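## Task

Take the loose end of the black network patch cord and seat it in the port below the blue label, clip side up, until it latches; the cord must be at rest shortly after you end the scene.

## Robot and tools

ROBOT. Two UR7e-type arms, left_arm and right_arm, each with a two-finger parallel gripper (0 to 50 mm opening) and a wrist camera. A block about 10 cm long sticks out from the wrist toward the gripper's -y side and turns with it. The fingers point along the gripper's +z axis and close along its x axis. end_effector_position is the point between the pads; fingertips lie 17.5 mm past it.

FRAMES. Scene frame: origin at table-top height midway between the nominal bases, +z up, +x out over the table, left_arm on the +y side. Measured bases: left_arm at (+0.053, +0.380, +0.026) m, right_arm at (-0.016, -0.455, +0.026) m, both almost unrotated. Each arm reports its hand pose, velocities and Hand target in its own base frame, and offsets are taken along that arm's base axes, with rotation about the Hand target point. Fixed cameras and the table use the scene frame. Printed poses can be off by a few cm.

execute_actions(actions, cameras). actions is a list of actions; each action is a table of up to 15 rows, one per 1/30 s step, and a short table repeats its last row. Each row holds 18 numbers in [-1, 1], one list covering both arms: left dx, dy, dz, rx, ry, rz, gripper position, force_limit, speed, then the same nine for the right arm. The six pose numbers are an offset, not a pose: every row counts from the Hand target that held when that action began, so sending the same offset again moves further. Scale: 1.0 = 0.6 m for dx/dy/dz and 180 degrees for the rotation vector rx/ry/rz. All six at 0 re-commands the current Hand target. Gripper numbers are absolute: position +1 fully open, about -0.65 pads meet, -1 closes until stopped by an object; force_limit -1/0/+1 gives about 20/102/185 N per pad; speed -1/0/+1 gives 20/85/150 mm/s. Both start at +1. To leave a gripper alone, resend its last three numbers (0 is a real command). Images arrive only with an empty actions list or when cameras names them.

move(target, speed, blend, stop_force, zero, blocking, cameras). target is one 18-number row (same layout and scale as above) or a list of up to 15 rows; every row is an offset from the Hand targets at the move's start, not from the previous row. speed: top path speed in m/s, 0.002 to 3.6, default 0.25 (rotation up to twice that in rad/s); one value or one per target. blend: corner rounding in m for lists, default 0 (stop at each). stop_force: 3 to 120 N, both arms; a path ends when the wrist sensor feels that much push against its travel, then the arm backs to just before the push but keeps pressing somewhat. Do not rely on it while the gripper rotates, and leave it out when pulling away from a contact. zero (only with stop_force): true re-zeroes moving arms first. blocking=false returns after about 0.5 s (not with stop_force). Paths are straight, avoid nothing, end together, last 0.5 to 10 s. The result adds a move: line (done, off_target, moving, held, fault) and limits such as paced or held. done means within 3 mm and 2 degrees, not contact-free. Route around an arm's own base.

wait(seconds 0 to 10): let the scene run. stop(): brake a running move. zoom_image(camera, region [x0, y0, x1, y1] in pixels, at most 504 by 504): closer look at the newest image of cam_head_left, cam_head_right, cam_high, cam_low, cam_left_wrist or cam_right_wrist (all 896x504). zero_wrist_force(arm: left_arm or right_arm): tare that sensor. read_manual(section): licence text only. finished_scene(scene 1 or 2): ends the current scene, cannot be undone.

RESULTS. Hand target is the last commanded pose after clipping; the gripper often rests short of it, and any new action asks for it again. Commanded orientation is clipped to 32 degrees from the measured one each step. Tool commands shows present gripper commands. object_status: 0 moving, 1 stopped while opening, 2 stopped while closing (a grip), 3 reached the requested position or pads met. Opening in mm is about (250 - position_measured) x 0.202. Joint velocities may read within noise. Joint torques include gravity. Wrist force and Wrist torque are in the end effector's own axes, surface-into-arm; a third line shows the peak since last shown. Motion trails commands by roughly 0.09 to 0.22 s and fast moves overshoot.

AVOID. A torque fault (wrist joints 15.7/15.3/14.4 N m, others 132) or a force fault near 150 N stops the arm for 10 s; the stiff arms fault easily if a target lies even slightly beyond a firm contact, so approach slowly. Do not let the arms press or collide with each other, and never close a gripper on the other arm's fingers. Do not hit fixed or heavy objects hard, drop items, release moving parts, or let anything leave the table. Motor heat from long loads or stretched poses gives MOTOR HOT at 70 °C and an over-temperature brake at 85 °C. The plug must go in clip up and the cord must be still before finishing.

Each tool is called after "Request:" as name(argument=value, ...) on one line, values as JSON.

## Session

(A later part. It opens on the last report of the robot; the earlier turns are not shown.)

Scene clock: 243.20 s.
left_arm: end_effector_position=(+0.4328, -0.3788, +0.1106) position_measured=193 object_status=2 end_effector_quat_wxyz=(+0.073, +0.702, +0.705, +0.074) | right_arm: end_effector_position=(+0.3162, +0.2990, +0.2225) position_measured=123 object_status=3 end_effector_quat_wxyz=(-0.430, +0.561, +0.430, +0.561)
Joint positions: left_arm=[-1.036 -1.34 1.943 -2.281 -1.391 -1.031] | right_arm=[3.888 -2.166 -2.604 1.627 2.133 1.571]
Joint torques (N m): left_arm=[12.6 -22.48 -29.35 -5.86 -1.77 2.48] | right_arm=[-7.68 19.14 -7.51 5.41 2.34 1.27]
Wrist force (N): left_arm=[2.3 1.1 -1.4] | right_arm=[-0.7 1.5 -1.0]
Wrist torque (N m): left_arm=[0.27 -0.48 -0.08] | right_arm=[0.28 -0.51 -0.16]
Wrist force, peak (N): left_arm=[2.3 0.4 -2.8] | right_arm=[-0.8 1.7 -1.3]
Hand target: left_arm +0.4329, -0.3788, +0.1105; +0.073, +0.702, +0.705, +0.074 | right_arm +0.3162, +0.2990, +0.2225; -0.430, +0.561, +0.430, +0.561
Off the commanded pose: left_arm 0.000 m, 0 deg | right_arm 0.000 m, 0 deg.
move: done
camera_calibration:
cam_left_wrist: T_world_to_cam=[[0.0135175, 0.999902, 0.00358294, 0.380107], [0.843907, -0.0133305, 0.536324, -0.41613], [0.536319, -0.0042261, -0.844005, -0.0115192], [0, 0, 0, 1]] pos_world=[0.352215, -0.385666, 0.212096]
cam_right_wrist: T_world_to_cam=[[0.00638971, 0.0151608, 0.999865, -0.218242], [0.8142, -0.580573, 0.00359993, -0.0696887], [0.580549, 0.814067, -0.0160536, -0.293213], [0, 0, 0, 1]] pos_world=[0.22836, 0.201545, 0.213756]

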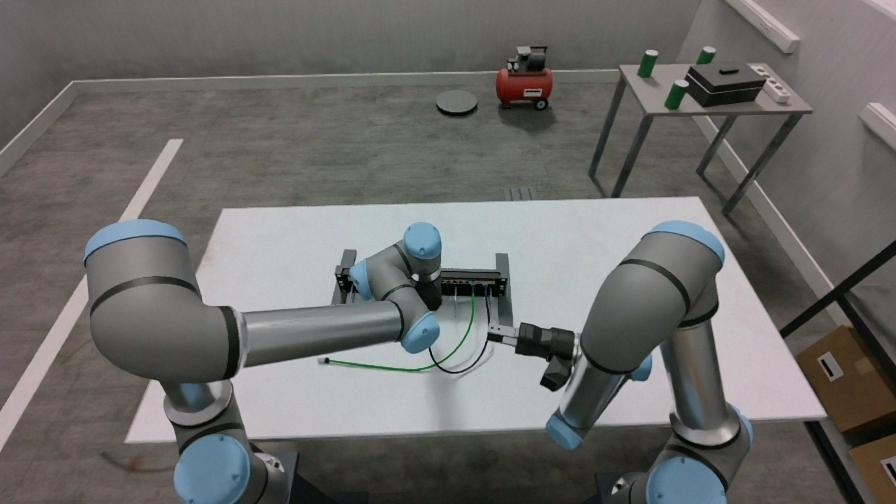

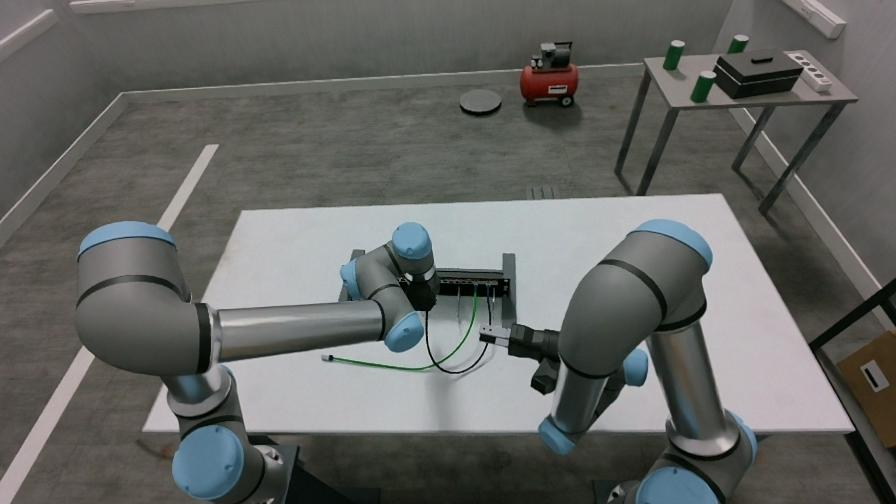

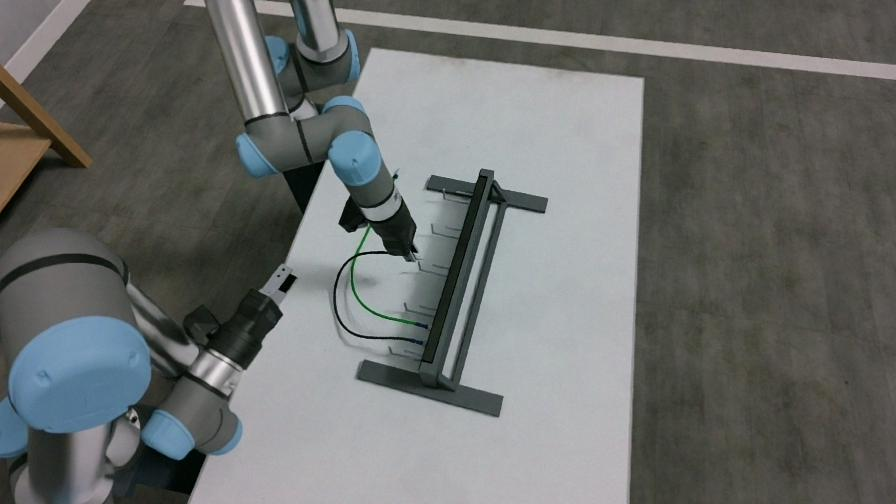

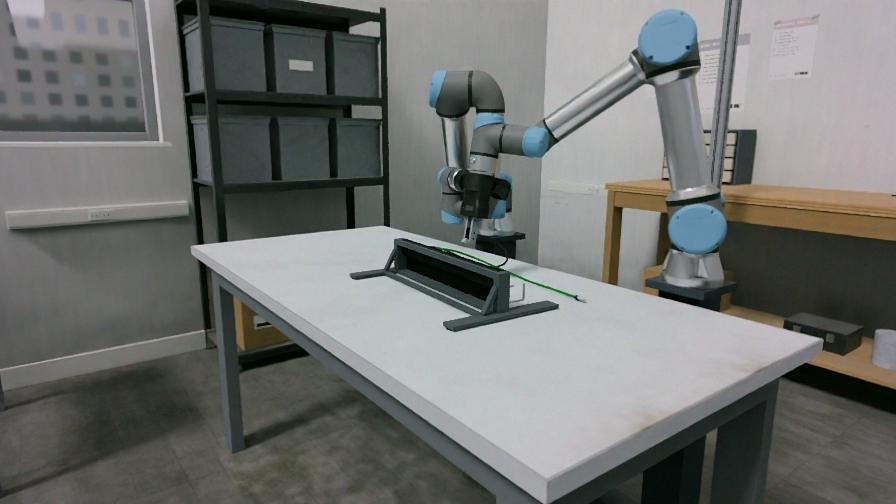

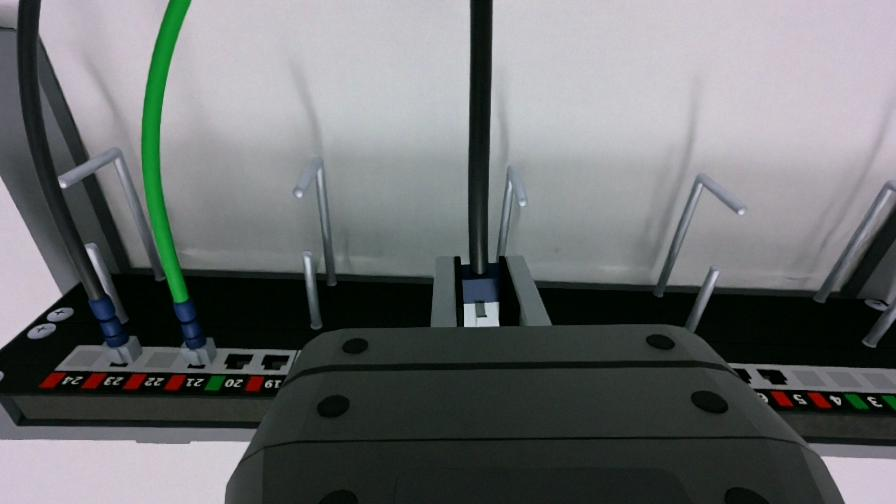

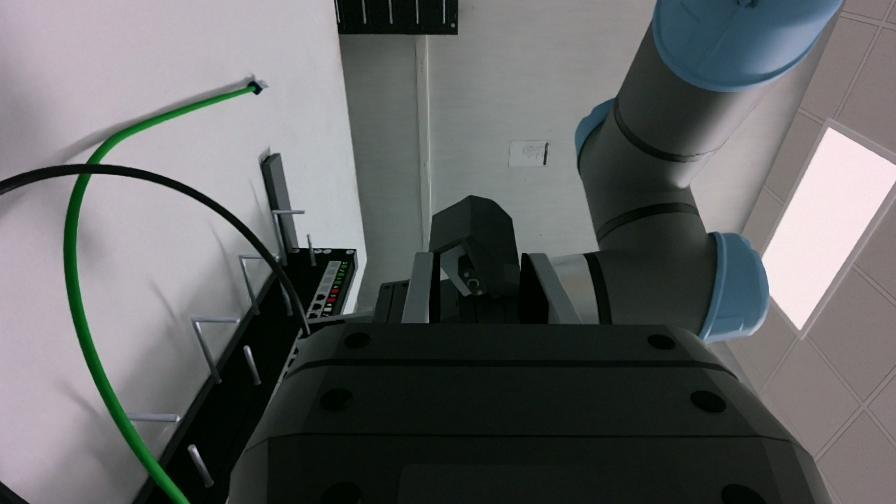

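Request:
move(target=[0,0,0,0,0,0,-1,-0.4,-1,0.285,0.043,-0.1125,-0.1125,0.0806,0,0.2,-0.5,-0.8], speed=0.12, cameras=["all"])

Request:
zoom_image(camera="cam_right_wrist", region=[300, 100, 650, 330])

Scene clock: 269.13 s.
left_arm: end_effector_position=(+0.4329, -0.3788, +0.1105) position_measured=193 object_status=2 end_effector_quat_wxyz=(+0.073, +0.702, +0.705, +0.074) | right_arm: end_effector_position=(+0.4872, +0.3248, +0.1550) position_measured=123 object_status=3 end_effector_quat_wxyz=(-0.376, +0.694, +0.464, +0.402)
Joint positions: left_arm=[-1.036 -1.339 1.943 -2.281 -1.391 -1.03] | right_arm=[3.659 -2.089 -2.207 0.59 2.312 1.329]
Joint torques (N m): left_arm=[12.81 -22.56 -27.78 -5.9 -1.74 2.6] | right_arm=[-7.41 46.77 20.51 -0.08 3.41 -1.08]
Wrist force (N): left_arm=[2.3 0.7 -1.1] | right_arm=[-0.3 0.9 -0.5]
Wrist torque (N m): left_arm=[0.21 -0.47 -0.07] | right_arm=[0.11 -0.44 -0.04]
Wrist force, peak (N): left_arm=[2.5 1.2 -1.5] | right_arm=[-0.7 2.1 -1.0]
Hand target: left_arm +0.4329, -0.3788, +0.1105; +0.073, +0.702, +0.705, +0.074 | right_arm +0.4872, +0.3248, +0.1550; -0.376, +0.694, +0.464, +0.402
Off the commanded pose: left_arm 0.000 m, 0 deg | right_arm 0.000 m, 0 deg.
move: done
camera_calibration:
cam_left_wrist: T_world_to_cam=[[0.0135175, 0.999902, 0.00358294, 0.380106], [0.843907, -0.0133305, 0.536324, -0.416161], [0.536319, -0.0042261, -0.844005, -0.0116572], [0, 0, 0, 1]] pos_world=[0.352315, -0.385666, 0.211996]
cam_right_wrist: T_world_to_cam=[[0.250843, 0.356205, 0.900109, -0.366556], [0.814934, -0.579549, 0.00224125, -0.194177], [0.522455, 0.732968, -0.435659, -0.294892], [0, 0, 0, 1]] pos_world=[0.404257, 0.234181, 0.201903]

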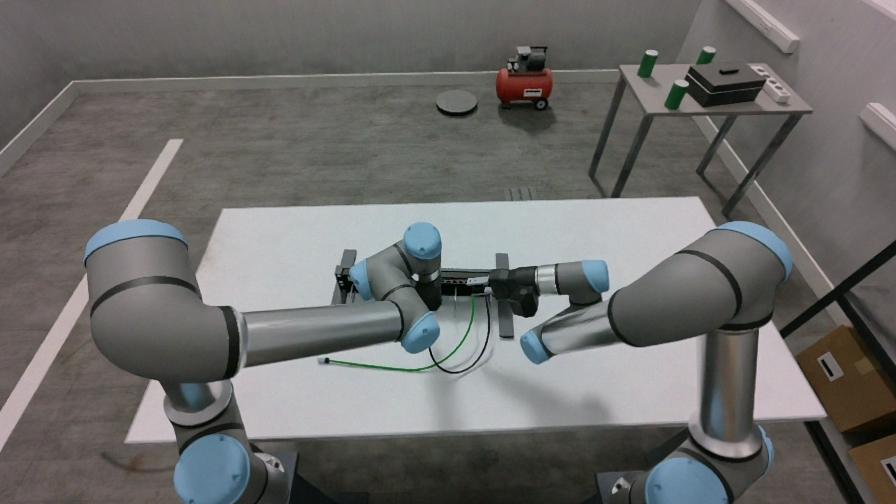

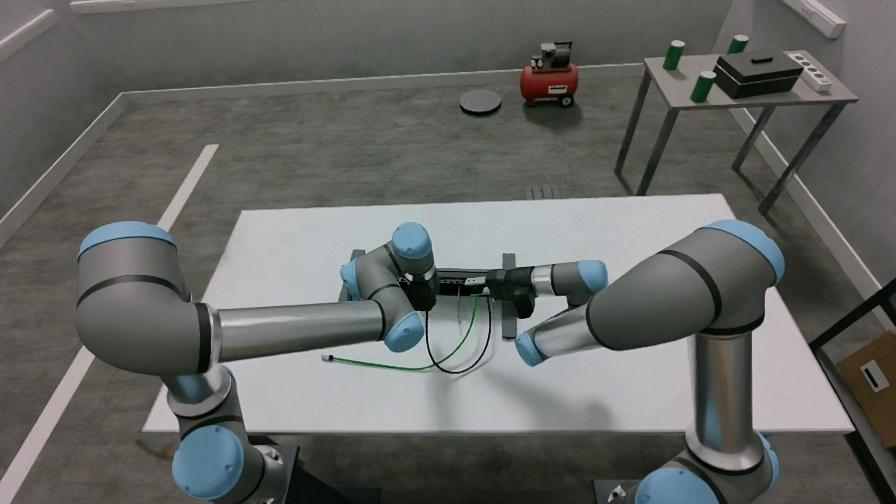

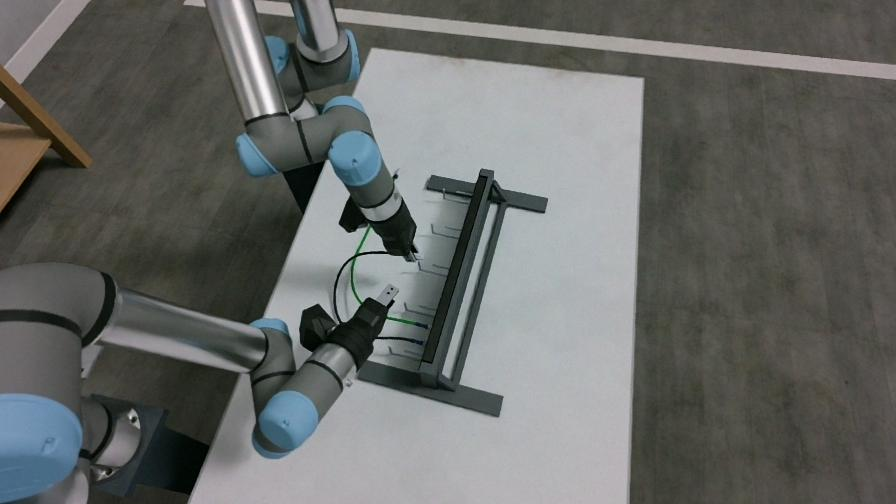

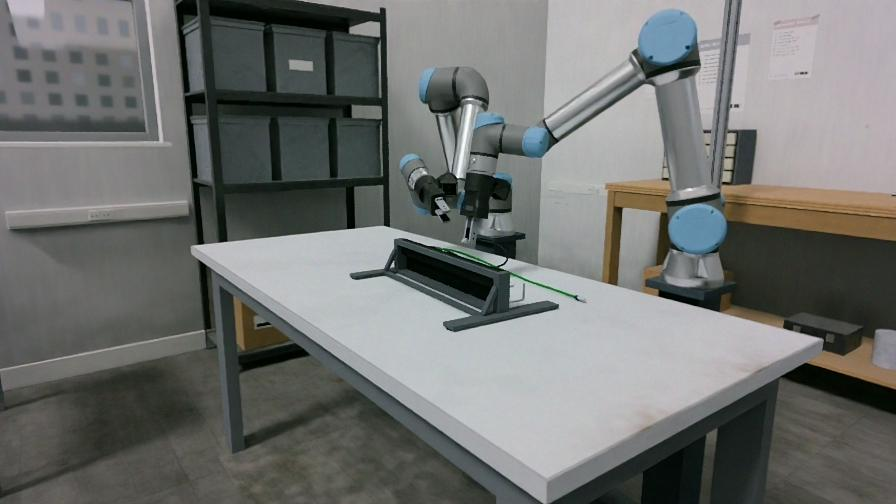

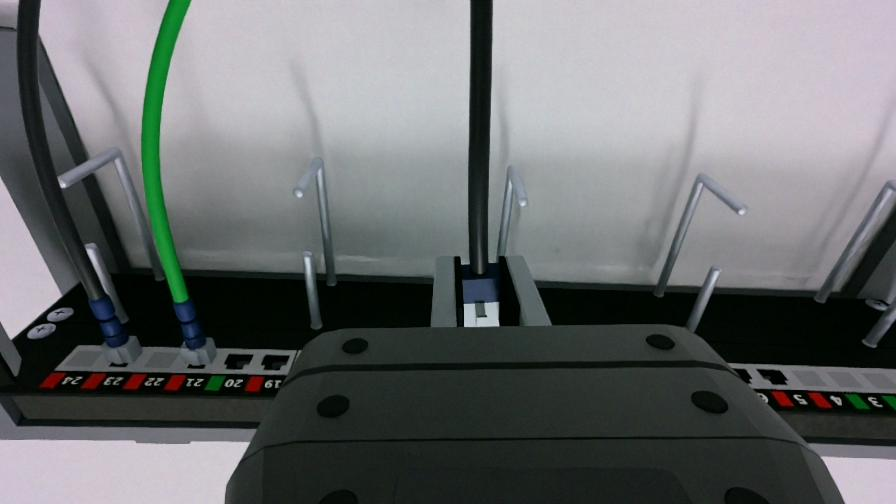

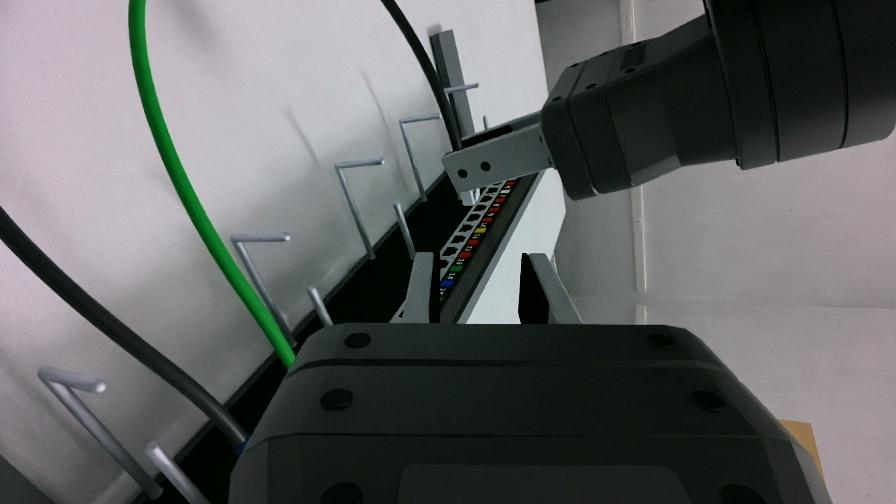

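Scaled by 1.440 from the camera's 896x504 image, which has a finer 1280x720 frame.

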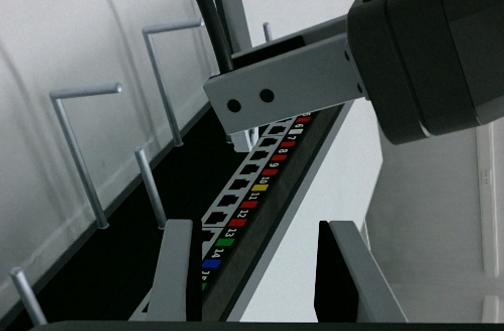

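Request:
move(target=[0,0,0,0,0,0,-1,-0.4,-1,0,0,0,0,0,0,1,-0.5,-0.5], cameras=["cam_right_wrist"])

Request:
zoom_image(camera="cam_right_wrist", region=[390, 160, 530, 320])

Scene clock: 274.13 s.
left_arm: end_effector_position=(+0.4329, -0.3788, +0.1105) position_measured=193 object_status=2 end_effector_quat_wxyz=(+0.073, +0.702, +0.705, +0.074) | right_arm: end_effector_position=(+0.4872, +0.3248, +0.1550) position_measured=3 object_status=3 end_effector_quat_wxyz=(-0.376, +0.694, +0.464, +0.402)
Joint positions: left_arm=[-1.036 -1.339 1.943 -2.281 -1.391 -1.03] | right_arm=[3.658 -2.089 -2.207 0.59 2.312 1.329]
Joint torques (N m): left_arm=[12.29 -22.3 -28.44 -5.85 -1.77 2.7] | right_arm=[-6.86 46.71 20.31 0.01 3.42 -1.07]
Wrist force (N): left_arm=[2.1 0.7 -1.1] | right_arm=[-0.1 1.0 -0.7]
Wrist torque (N m): left_arm=[0.22 -0.45 -0.07] | right_arm=[0.11 -0.48 -0.04]
Wrist force, peak (N): left_arm=[2.9 0.6 -1.7] | right_arm=[-0.6 1.4 -0.6]
Hand target: left_arm +0.4329, -0.3788, +0.1105; +0.073, +0.702, +0.705, +0.074 | right_arm +0.4872, +0.3248, +0.1550; -0.376, +0.694, +0.464, +0.402
Off the commanded pose: left_arm 0.000 m, 0 deg | right_arm 0.000 m, 0 deg.
move: done
camera_calibration:
cam_right_wrist: T_world_to_cam=[[0.250817, 0.356323, 0.900069, -0.366655], [0.814957, -0.579517, 0.00232223, -0.19421], [0.522433, 0.732935, -0.435741, -0.294816], [0, 0, 0, 1]] pos_world=[0.404257, 0.234181, 0.202003]
Images, in order (width x height): cam_right_wrist 896x504.

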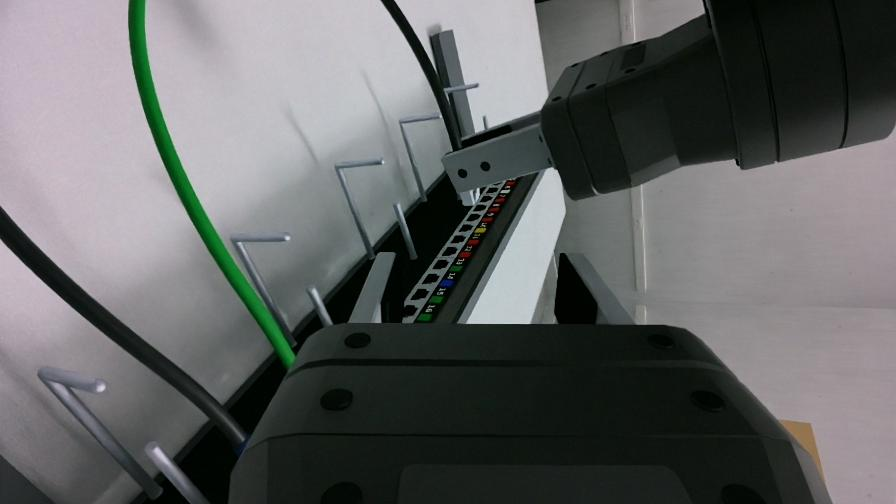

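Scaled by 3.150 from the camera's 896x504 image, which has a finer 1280x720 frame.

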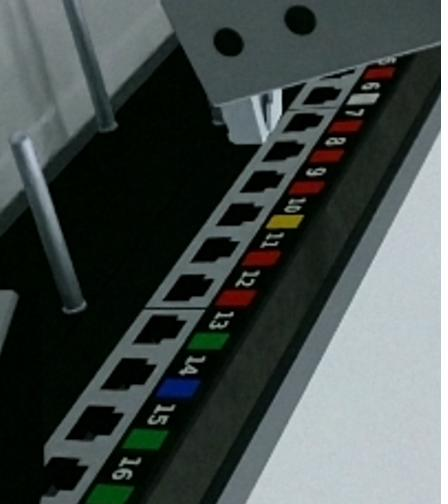

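Request:
move(target=[0.067,-0.0075,-0.064,0,0,-0.0178,-1,-0.4,-1,0,0,0,0,0,0,1,-0.5,-0.5], speed=0.05, stop_force=6, cameras=["cam_right_wrist","cam_left_wrist"])

Request:
zoom_image(camera="cam_right_wrist", region=[370, 190, 510, 330])

Request:
zoom_image(camera="cam_left_wrist", region=[340, 190, 600, 340])

Scene clock: 290.53 s.
left_arm: end_effector_position=(+0.4731, -0.3833, +0.0721) position_measured=193 object_status=2 end_effector_quat_wxyz=(+0.075, +0.721, +0.685, +0.072) | right_arm: end_effector_position=(+0.4872, +0.3248, +0.1550) position_measured=3 object_status=3 end_effector_quat_wxyz=(-0.376, +0.694, +0.464, +0.402)
Joint positions: left_arm=[-0.974 -1.215 1.9 -2.382 -1.405 -0.912] | right_arm=[3.658 -2.089 -2.207 0.59 2.312 1.329]
Joint torques (N m): left_arm=[12.38 -26.25 -26.75 -5.95 -1.7 2.61] | right_arm=[-7.35 46.88 20.64 0.34 3.28 -1.16]
Wrist force (N): left_arm=[2.1 0.6 -1.4] | right_arm=[-0.2 1.0 -0.5]
Wrist torque (N m): left_arm=[0.17 -0.43 -0.07] | right_arm=[0.13 -0.46 -0.04]
Wrist force, peak (N): left_arm=[2.7 0.7 -1.5] | right_arm=[-0.3 1.4 -0.7]
Hand target: left_arm +0.4731, -0.3833, +0.0721; +0.075, +0.721, +0.685, +0.072 | right_arm +0.4872, +0.3248, +0.1550; -0.376, +0.694, +0.464, +0.402
Off the commanded pose: left_arm 0.000 m, 0 deg | right_arm 0.000 m, 0 deg.
move: done
camera_calibration:
cam_left_wrist: T_world_to_cam=[[0.069397, 0.997583, 0.00352806, 0.356892], [0.841828, -0.0604587, 0.53635, -0.446602], [0.535267, -0.034251, -0.843989, -0.0766354], [0, 0, 0, 1]] pos_world=[0.392215, -0.385655, 0.173596]
cam_right_wrist: T_world_to_cam=[[0.250817, 0.356323, 0.900069, -0.366655], [0.814957, -0.579517, 0.00232223, -0.19421], [0.522433, 0.732935, -0.435741, -0.294816], [0, 0, 0, 1]] pos_world=[0.404257, 0.234181, 0.202003]
Images, in order (width x height): cam_left_wrist 896x504, cam_right_wrist 896x504.

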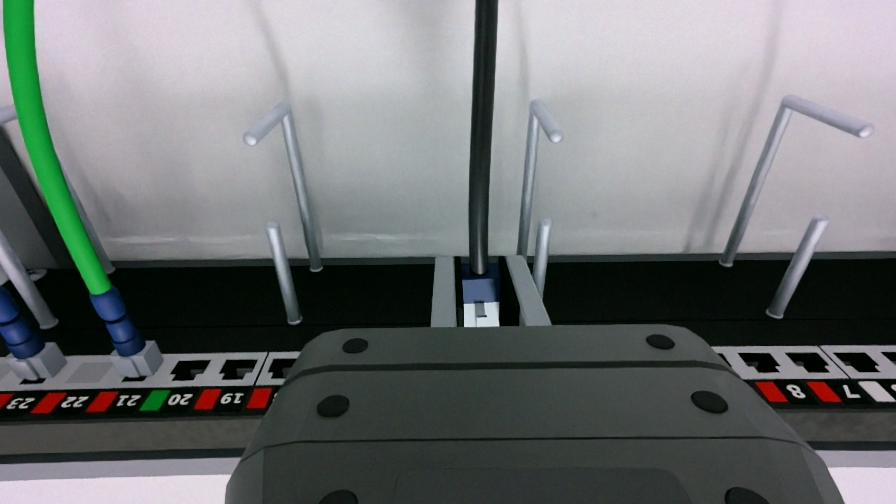

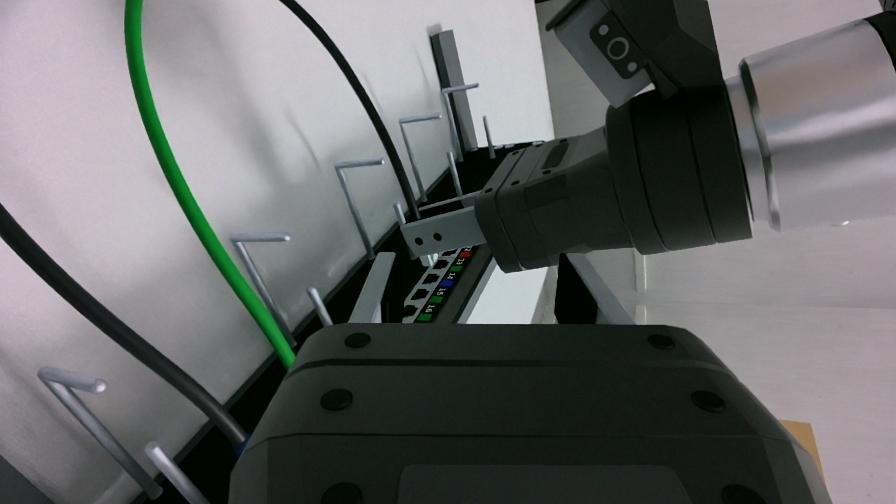

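Scaled by 3.600 from the camera's 896x504 image, which has a finer 1280x720 frame.

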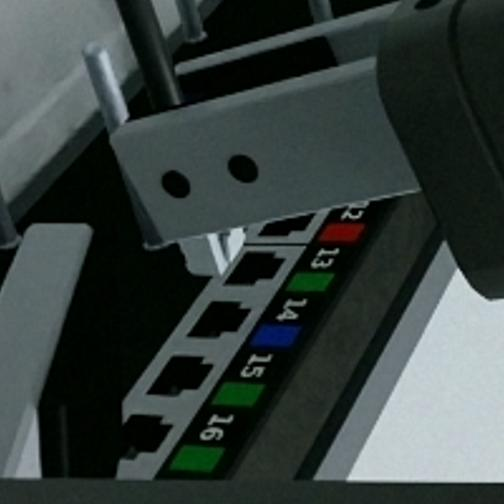

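Scaled by 1.938 from the camera's 896x504 image, which has a finer 1280x720 frame.

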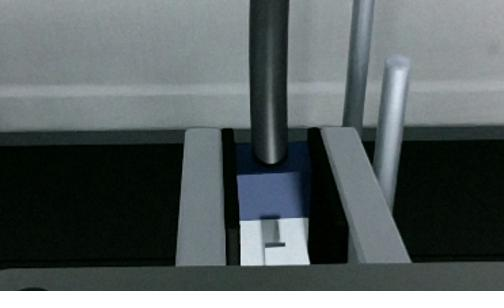

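Request:
zoom_image(camera="cam_left_wrist", region=[80, 330, 300, 420])

Request:
zoom_image(camera="cam_right_wrist", region=[395, 235, 475, 325])

Scaled by 2.291 from the camera's 896x504 image, which has a finer 1280x720 frame.

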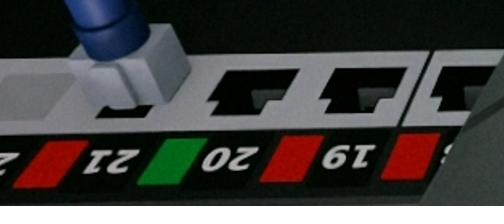

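Scaled by 5.600 from the camera's 896x504 image, which has a finer 1280x720 frame.

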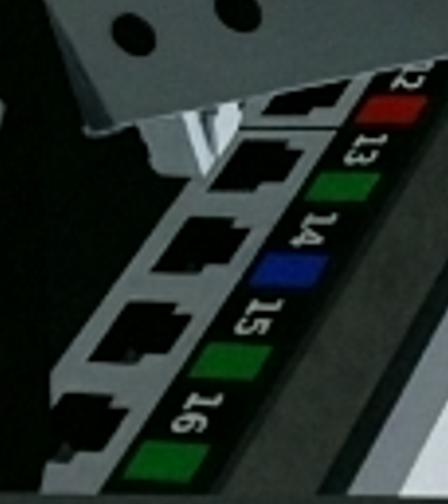

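Request:
move(target=[0.0133,-0.0019,-0.004,0,0,0,-1,-0.4,-1,0,0,0,0,0,0,1,-0.5,-0.5], speed=0.03, stop_force=6, cameras=["cam_right_wrist","cam_left_wrist"])

Request:
zoom_image(camera="cam_right_wrist", region=[395, 235, 475, 325])

Request:
zoom_image(camera="cam_left_wrist", region=[140, 330, 340, 420])

Request:
zoom_image(camera="cam_left_wrist", region=[700, 330, 896, 420])

Scene clock: 322.60 s.
left_arm: end_effector_position=(+0.4811, -0.3845, +0.0697) position_measured=193 object_status=2 end_effector_quat_wxyz=(+0.075, +0.721, +0.685, +0.072) | right_arm: end_effector_position=(+0.4872, +0.3248, +0.1550) position_measured=3 object_status=3 end_effector_quat_wxyz=(-0.376, +0.694, +0.464, +0.402)
Joint positions: left_arm=[-0.964 -1.198 1.882 -2.384 -1.407 -0.901] | right_arm=[3.658 -2.089 -2.207 0.59 2.312 1.329]
Joint torques (N m): left_arm=[12.49 -27.4 -28.06 -6.02 -1.94 2.58] | right_arm=[-6.69 46.97 20.26 0.36 3.28 -0.99]
Wrist force (N): left_arm=[2.1 0.5 -1.3] | right_arm=[-0.3 1.1 -0.5]
Wrist torque (N m): left_arm=[0.16 -0.44 -0.06] | right_arm=[0.14 -0.44 -0.04]
Wrist force, peak (N): left_arm=[2.4 0.8 -1.6] | right_arm=[-0.2 1.4 -0.9]
Hand target: left_arm +0.4811, -0.3845, +0.0697; +0.075, +0.721, +0.685, +0.072 | right_arm +0.4872, +0.3248, +0.1550; -0.376, +0.694, +0.464, +0.402
Off the commanded pose: left_arm 0.000 m, 0 deg | right_arm 0.000 m, 0 deg.
move: done
camera_calibration:
cam_left_wrist: T_world_to_cam=[[0.069397, 0.997583, 0.00352806, 0.357542], [0.841828, -0.0604587, 0.53635, -0.452122], [0.535267, -0.034251, -0.843989, -0.0829842], [0, 0, 0, 1]] pos_world=[0.400215, -0.386855, 0.171196]
cam_right_wrist: T_world_to_cam=[[0.250817, 0.356323, 0.900069, -0.366655], [0.814957, -0.579517, 0.00232223, -0.19421], [0.522433, 0.732935, -0.435741, -0.294816], [0, 0, 0, 1]] pos_world=[0.404257, 0.234181, 0.202003]
Images, in order (width x height): cam_left_wrist 896x504, cam_right_wrist 896x504.

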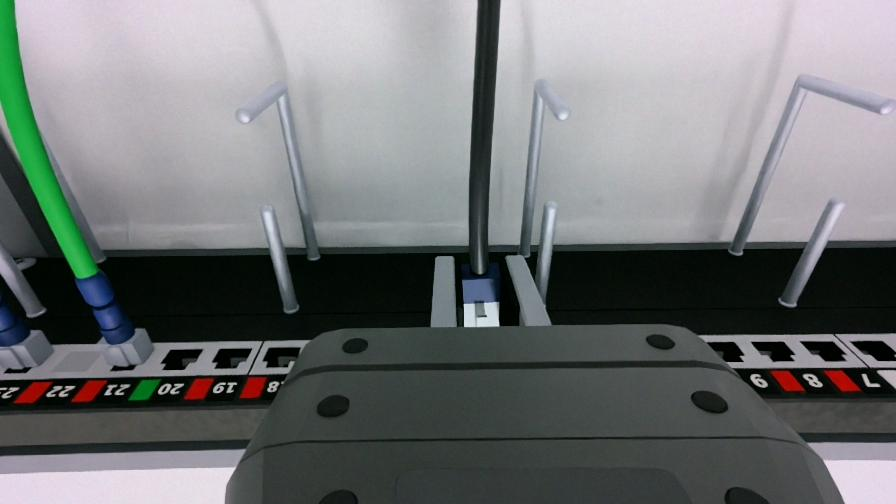

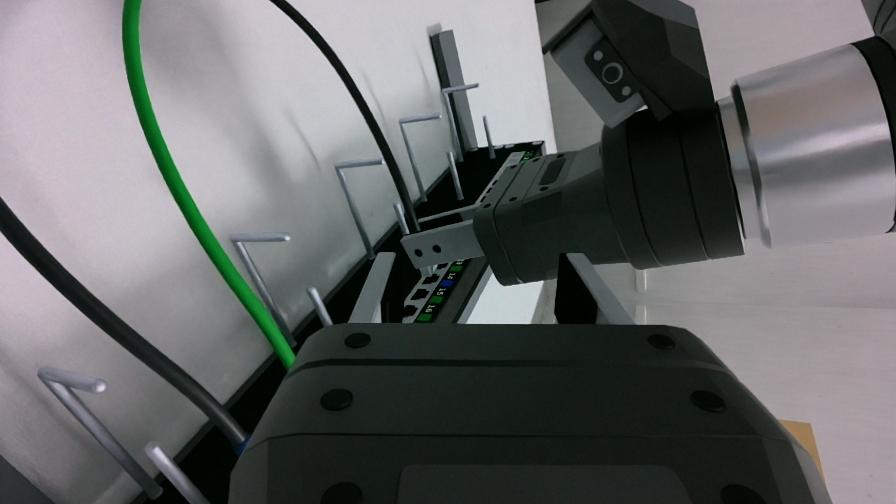

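Scaled by 5.600 from the camera's 896x504 image, which has a finer 1280x720 frame.

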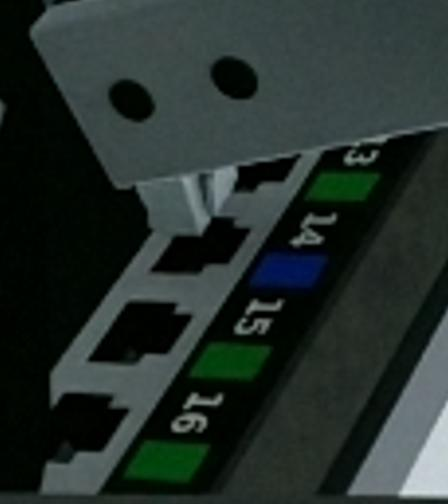

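Scaled by 2.520 from the camera's 896x504 image, which has a finer 1280x720 frame.

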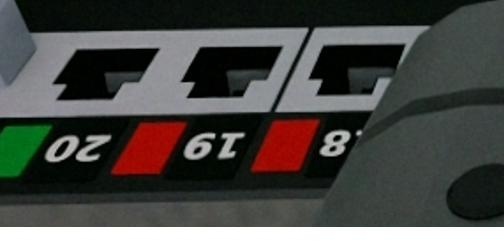

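Scaled by 2.571 from the camera's 896x504 image, which has a finer 1280x720 frame.

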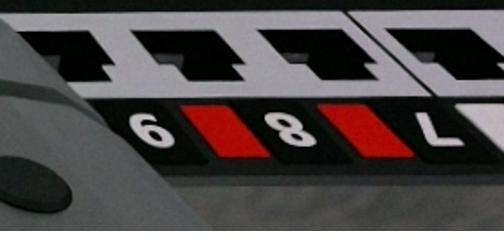

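Request:
zoom_image(camera="cam_right_wrist", region=[410, 255, 450, 305])

Scaled by 10.080 from the camera's 896x504 image, which has a finer 1280x720 frame.

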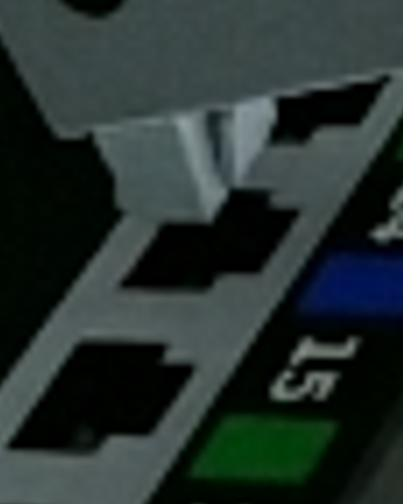

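Request:
move(target=[0.005,-0.0003,-0.0022,0,0,0,-1,-0.4,-1,0,0,0,0,0,0,1,-0.5,-0.5], speed=0.02, stop_force=5, cameras=["cam_right_wrist"])

Request:
zoom_image(camera="cam_right_wrist", region=[410, 255, 450, 305])

Scene clock: 349.37 s.
left_arm: end_effector_position=(+0.4841, -0.3847, +0.0684) position_measured=193 object_status=2 end_effector_quat_wxyz=(+0.075, +0.721, +0.685, +0.072) | right_arm: end_effector_position=(+0.4872, +0.3248, +0.1550) position_measured=3 object_status=3 end_effector_quat_wxyz=(-0.376, +0.694, +0.464, +0.402)
Joint positions: left_arm=[-0.959 -1.191 1.877 -2.385 -1.407 -0.897] | right_arm=[3.658 -2.089 -2.207 0.59 2.312 1.329]
Joint torques (N m): left_arm=[12.53 -27.62 -27.14 -6 -1.75 2.67] | right_arm=[-6.55 46.76 20.77 0.44 3.16 -0.97]
Wrist force (N): left_arm=[2.0 0.6 -1.5] | right_arm=[-0.2 1.0 -0.6]
Wrist torque (N m): left_arm=[0.18 -0.40 -0.06] | right_arm=[0.12 -0.46 -0.04]
Wrist force, peak (N): left_arm=[2.4 0.5 -1.6] | right_arm=[-0.4 1.4 -0.6]
Hand target: left_arm +0.4841, -0.3847, +0.0684; +0.075, +0.721, +0.685, +0.072 | right_arm +0.4872, +0.3248, +0.1550; -0.376, +0.694, +0.464, +0.402
Off the commanded pose: left_arm 0.000 m, 0 deg | right_arm 0.000 m, 0 deg.
move: done
camera_calibration:
cam_right_wrist: T_world_to_cam=[[0.250817, 0.356323, 0.900069, -0.366655], [0.814957, -0.579517, 0.00232223, -0.19421], [0.522433, 0.732935, -0.435741, -0.294816], [0, 0, 0, 1]] pos_world=[0.404257, 0.234181, 0.202003]
Images, in order (width x height): cam_right_wrist 896x504.

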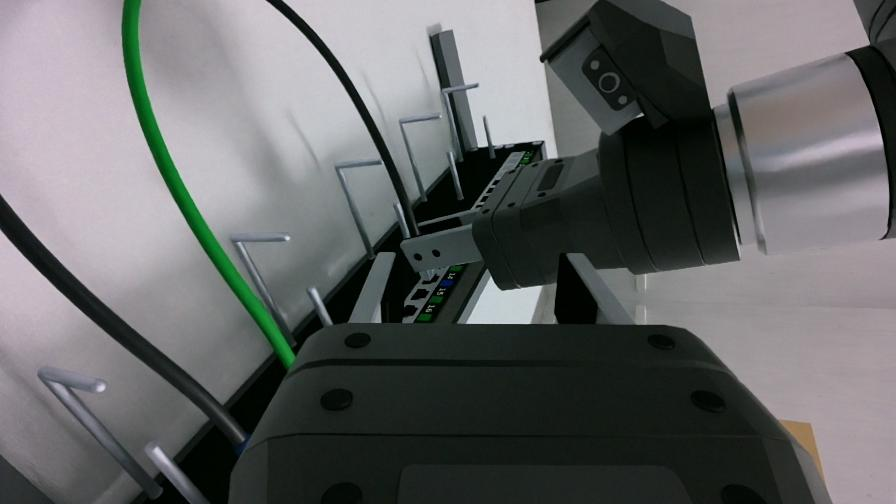

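Scaled by 10.080 from the camera's 896x504 image, which has a finer 1280x720 frame.

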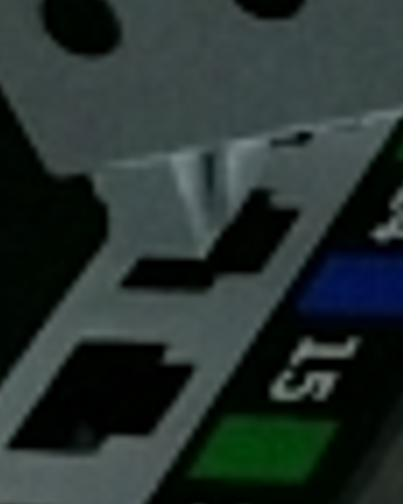

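Request:
move(target=[0.0091,-0.0005,0,0,0,0,-1,-0.4,-1,0,0,0,0,0,0,1,-0.5,-0.5], speed=0.01, stop_force=8, cameras=["cam_right_wrist","cam_left_wrist"])

Request:
zoom_image(camera="cam_right_wrist", region=[405, 245, 455, 305])

Scene clock: 354.90 s.
left_arm: end_effector_position=(+0.4895, -0.3850, +0.0684) position_measured=193 object_status=2 end_effector_quat_wxyz=(+0.075, +0.721, +0.685, +0.072) | right_arm: end_effector_position=(+0.4872, +0.3248, +0.1550) position_measured=3 object_status=3 end_effector_quat_wxyz=(-0.376, +0.694, +0.464, +0.402)
Joint positions: left_arm=[-0.952 -1.183 1.864 -2.382 -1.408 -0.889] | right_arm=[3.658 -2.089 -2.207 0.59 2.312 1.329]
Joint torques (N m): left_arm=[12.56 -26.92 -26.13 -0.43 -1.74 2.45] | right_arm=[-6.69 46.1 20.36 0.68 3.09 -1.04]
Wrist force (N): left_arm=[2.1 -0.1 -3.8] | right_arm=[-0.3 1.0 -0.7]
Wrist torque (N m): left_arm=[0.10 -0.39 -0.06] | right_arm=[0.13 -0.45 -0.04]
Wrist force, peak (N): left_arm=[2.2 0.0 -4.0] | right_arm=[-0.2 1.5 -0.7]
Hand target: left_arm +0.4895, -0.3850, +0.0684; +0.075, +0.721, +0.685, +0.072 | right_arm +0.4872, +0.3248, +0.1550; -0.376, +0.694, +0.464, +0.402
Off the commanded pose: left_arm 0.000 m, 0 deg | right_arm 0.000 m, 0 deg.
move: done
camera_calibration:
cam_left_wrist: T_world_to_cam=[[0.069397, 0.997583, 0.00352806, 0.357356], [0.841828, -0.0604587, 0.53635, -0.458604], [0.535267, -0.034251, -0.843989, -0.0886449], [0, 0, 0, 1]] pos_world=[0.408715, -0.387255, 0.169896]
cam_right_wrist: T_world_to_cam=[[0.250817, 0.356323, 0.900069, -0.366655], [0.814957, -0.579517, 0.00232223, -0.19421], [0.522433, 0.732935, -0.435741, -0.294816], [0, 0, 0, 1]] pos_world=[0.404257, 0.234181, 0.202003]
Images, in order (width x height): cam_left_wrist 896x504, cam_right_wrist 896x504.

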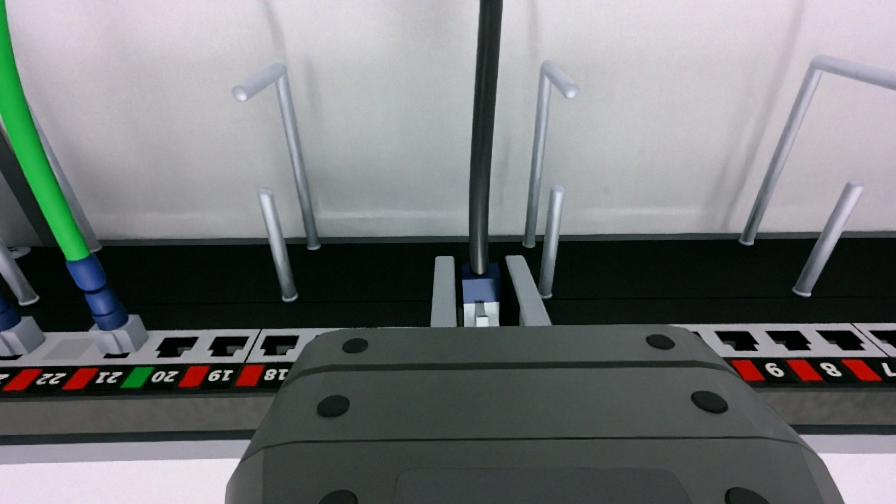

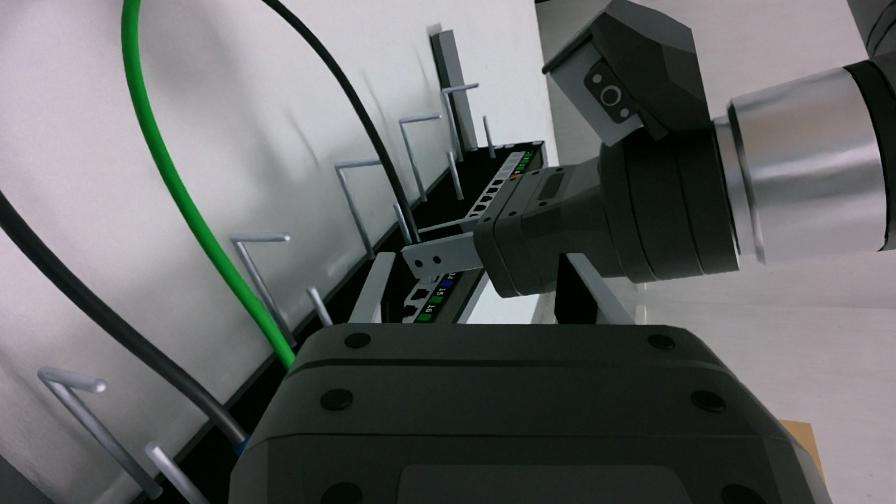

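Scaled by 8.400 from the camera's 896x504 image, which has a finer 1280x720 frame.

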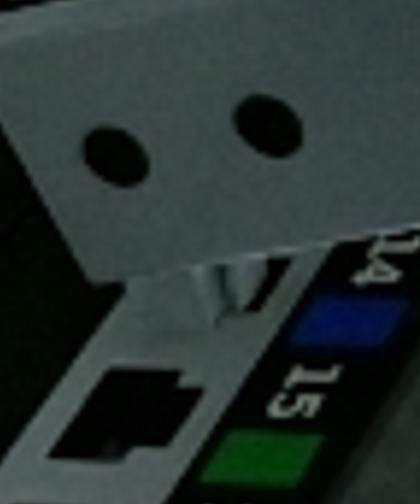

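Request:
move(target=[0.0117,-0.0007,0,0,0,0,-1,-0.4,-1,0,0,0,0,0,0,1,-0.5,-0.5], speed=0.012, stop_force=25, cameras=["cam_right_wrist","cam_left_wrist"])

Request:
zoom_image(camera="cam_left_wrist", region=[400, 230, 560, 340])

Request:
zoom_image(camera="cam_right_wrist", region=[405, 245, 455, 305])

Scene clock: 360.37 s.
left_arm: end_effector_position=(+0.4966, -0.3854, +0.0684) position_measured=193 object_status=2 end_effector_quat_wxyz=(+0.075, +0.721, +0.685, +0.072) | right_arm: end_effector_position=(+0.4872, +0.3248, +0.1550) position_measured=3 object_status=3 end_effector_quat_wxyz=(-0.376, +0.694, +0.464, +0.402)
Joint positions: left_arm=[-0.942 -1.171 1.847 -2.379 -1.409 -0.879] | right_arm=[3.658 -2.089 -2.207 0.59 2.312 1.329]
Joint torques (N m): left_arm=[10.59 -24.31 -32.02 -2.75 -1.78 2.69] | right_arm=[-6.5 47.08 20.25 0.8 2.91 -1.1]
Wrist force (N): left_arm=[15.4 -13.9 -13.3] | right_arm=[-0.4 1.0 -0.8]
Wrist torque (N m): left_arm=[-0.25 -0.15 -0.27] | right_arm=[0.13 -0.43 -0.04]
Wrist force, peak (N): left_arm=[16.7 -15.3 -12.4] | right_arm=[-0.4 1.4 -0.7]
Hand target: left_arm +0.4966, -0.3854, +0.0684; +0.075, +0.721, +0.685, +0.072 | right_arm +0.4872, +0.3248, +0.1550; -0.376, +0.694, +0.464, +0.402
Off the commanded pose: left_arm 0.000 m, 0 deg | right_arm 0.000 m, 0 deg.
move: done
camera_calibration:
cam_left_wrist: T_world_to_cam=[[0.069397, 0.997583, 0.00352806, 0.357369], [0.841828, -0.0604587, 0.53635, -0.464527], [0.535267, -0.034251, -0.843989, -0.0924089], [0, 0, 0, 1]] pos_world=[0.415715, -0.387755, 0.169896]
cam_right_wrist: T_world_to_cam=[[0.250817, 0.356323, 0.900069, -0.366655], [0.814957, -0.579517, 0.00232223, -0.19421], [0.522433, 0.732935, -0.435741, -0.294816], [0, 0, 0, 1]] pos_world=[0.404257, 0.234181, 0.202003]
Images, in order (width x height): cam_left_wrist 896x504, cam_right_wrist 896x504.

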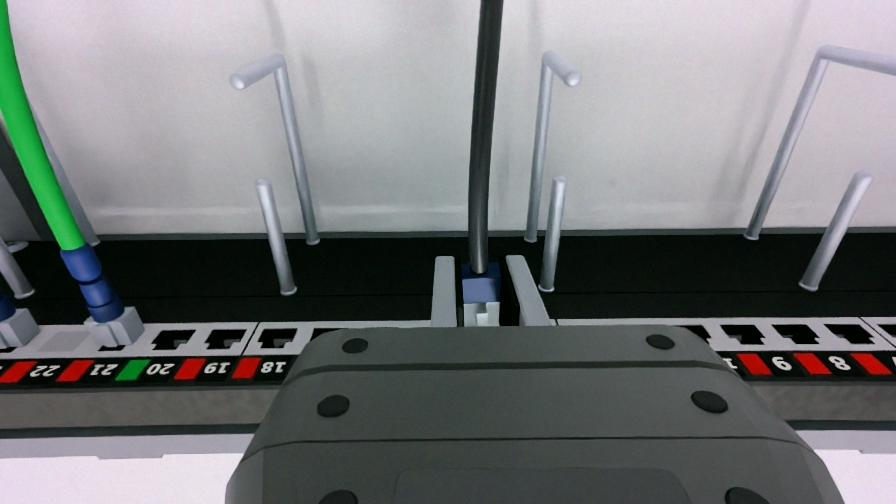

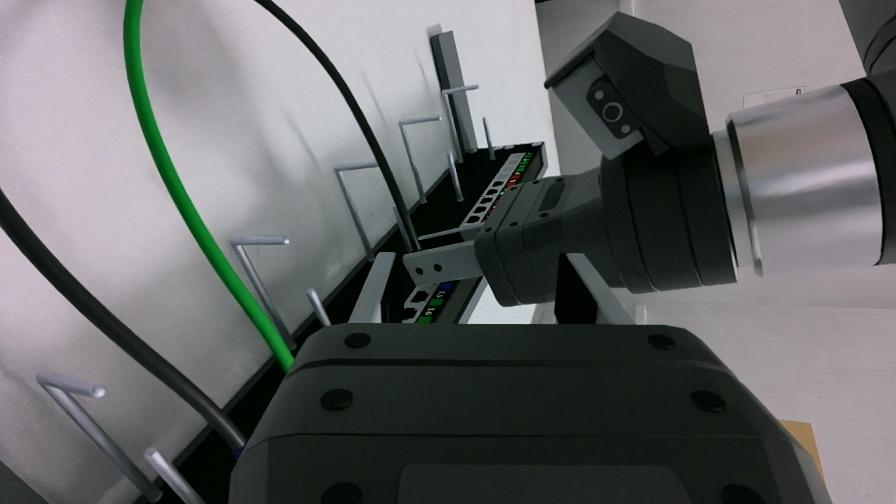

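Scaled by 3.150 from the camera's 896x504 image, which has a finer 1280x720 frame.

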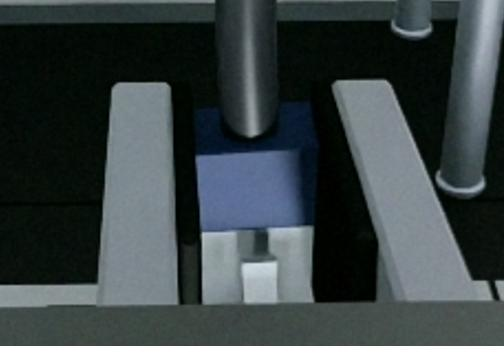

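Scaled by 8.400 from the camera's 896x504 image, which has a finer 1280x720 frame.

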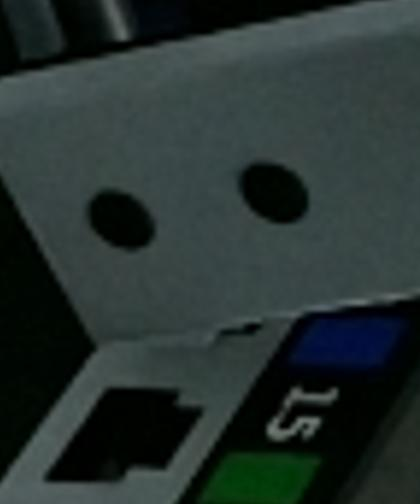

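Request:
move(target=[0,0.001,0.0007,0,0,0,-1,-0.4,-1,0,0,0,0,0,0,1,-0.5,-0.5], speed=0.01)

Scene clock: 364.43 s.
left_arm: end_effector_position=(+0.4966, -0.3848, +0.0687) position_measured=193 object_status=2 end_effector_quat_wxyz=(+0.075, +0.721, +0.685, +0.072) | right_arm: end_effector_position=(+0.4872, +0.3248, +0.1550) position_measured=3 object_status=3 end_effector_quat_wxyz=(-0.376, +0.694, +0.464, +0.402)
Joint positions: left_arm=[-0.941 -1.173 1.848 -2.378 -1.409 -0.879] | right_arm=[3.658 -2.089 -2.207 0.59 2.312 1.329]
Joint torques (N m): left_arm=[11.59 -55.41 -15.51 -1.62 -1.73 2.67] | right_arm=[-5.94 46.35 20.13 0.87 2.96 -1.1]
Wrist force (N): left_arm=[6.5 -4.6 -5.2] | right_arm=[-0.5 1.2 -0.6]
Wrist torque (N m): left_arm=[0.00 -0.32 -0.12] | right_arm=[0.16 -0.41 -0.04]
Wrist force, peak (N): left_arm=[15.5 -14.3 -13.6] | right_arm=[-0.5 1.4 -0.3]
Hand target: left_arm +0.4966, -0.3848, +0.0688; +0.075, +0.721, +0.685, +0.072 | right_arm +0.4872, +0.3248, +0.1550; -0.376, +0.694, +0.464, +0.402
Off the commanded pose: left_arm 0.000 m, 0 deg | right_arm 0.000 m, 0 deg.
move: done


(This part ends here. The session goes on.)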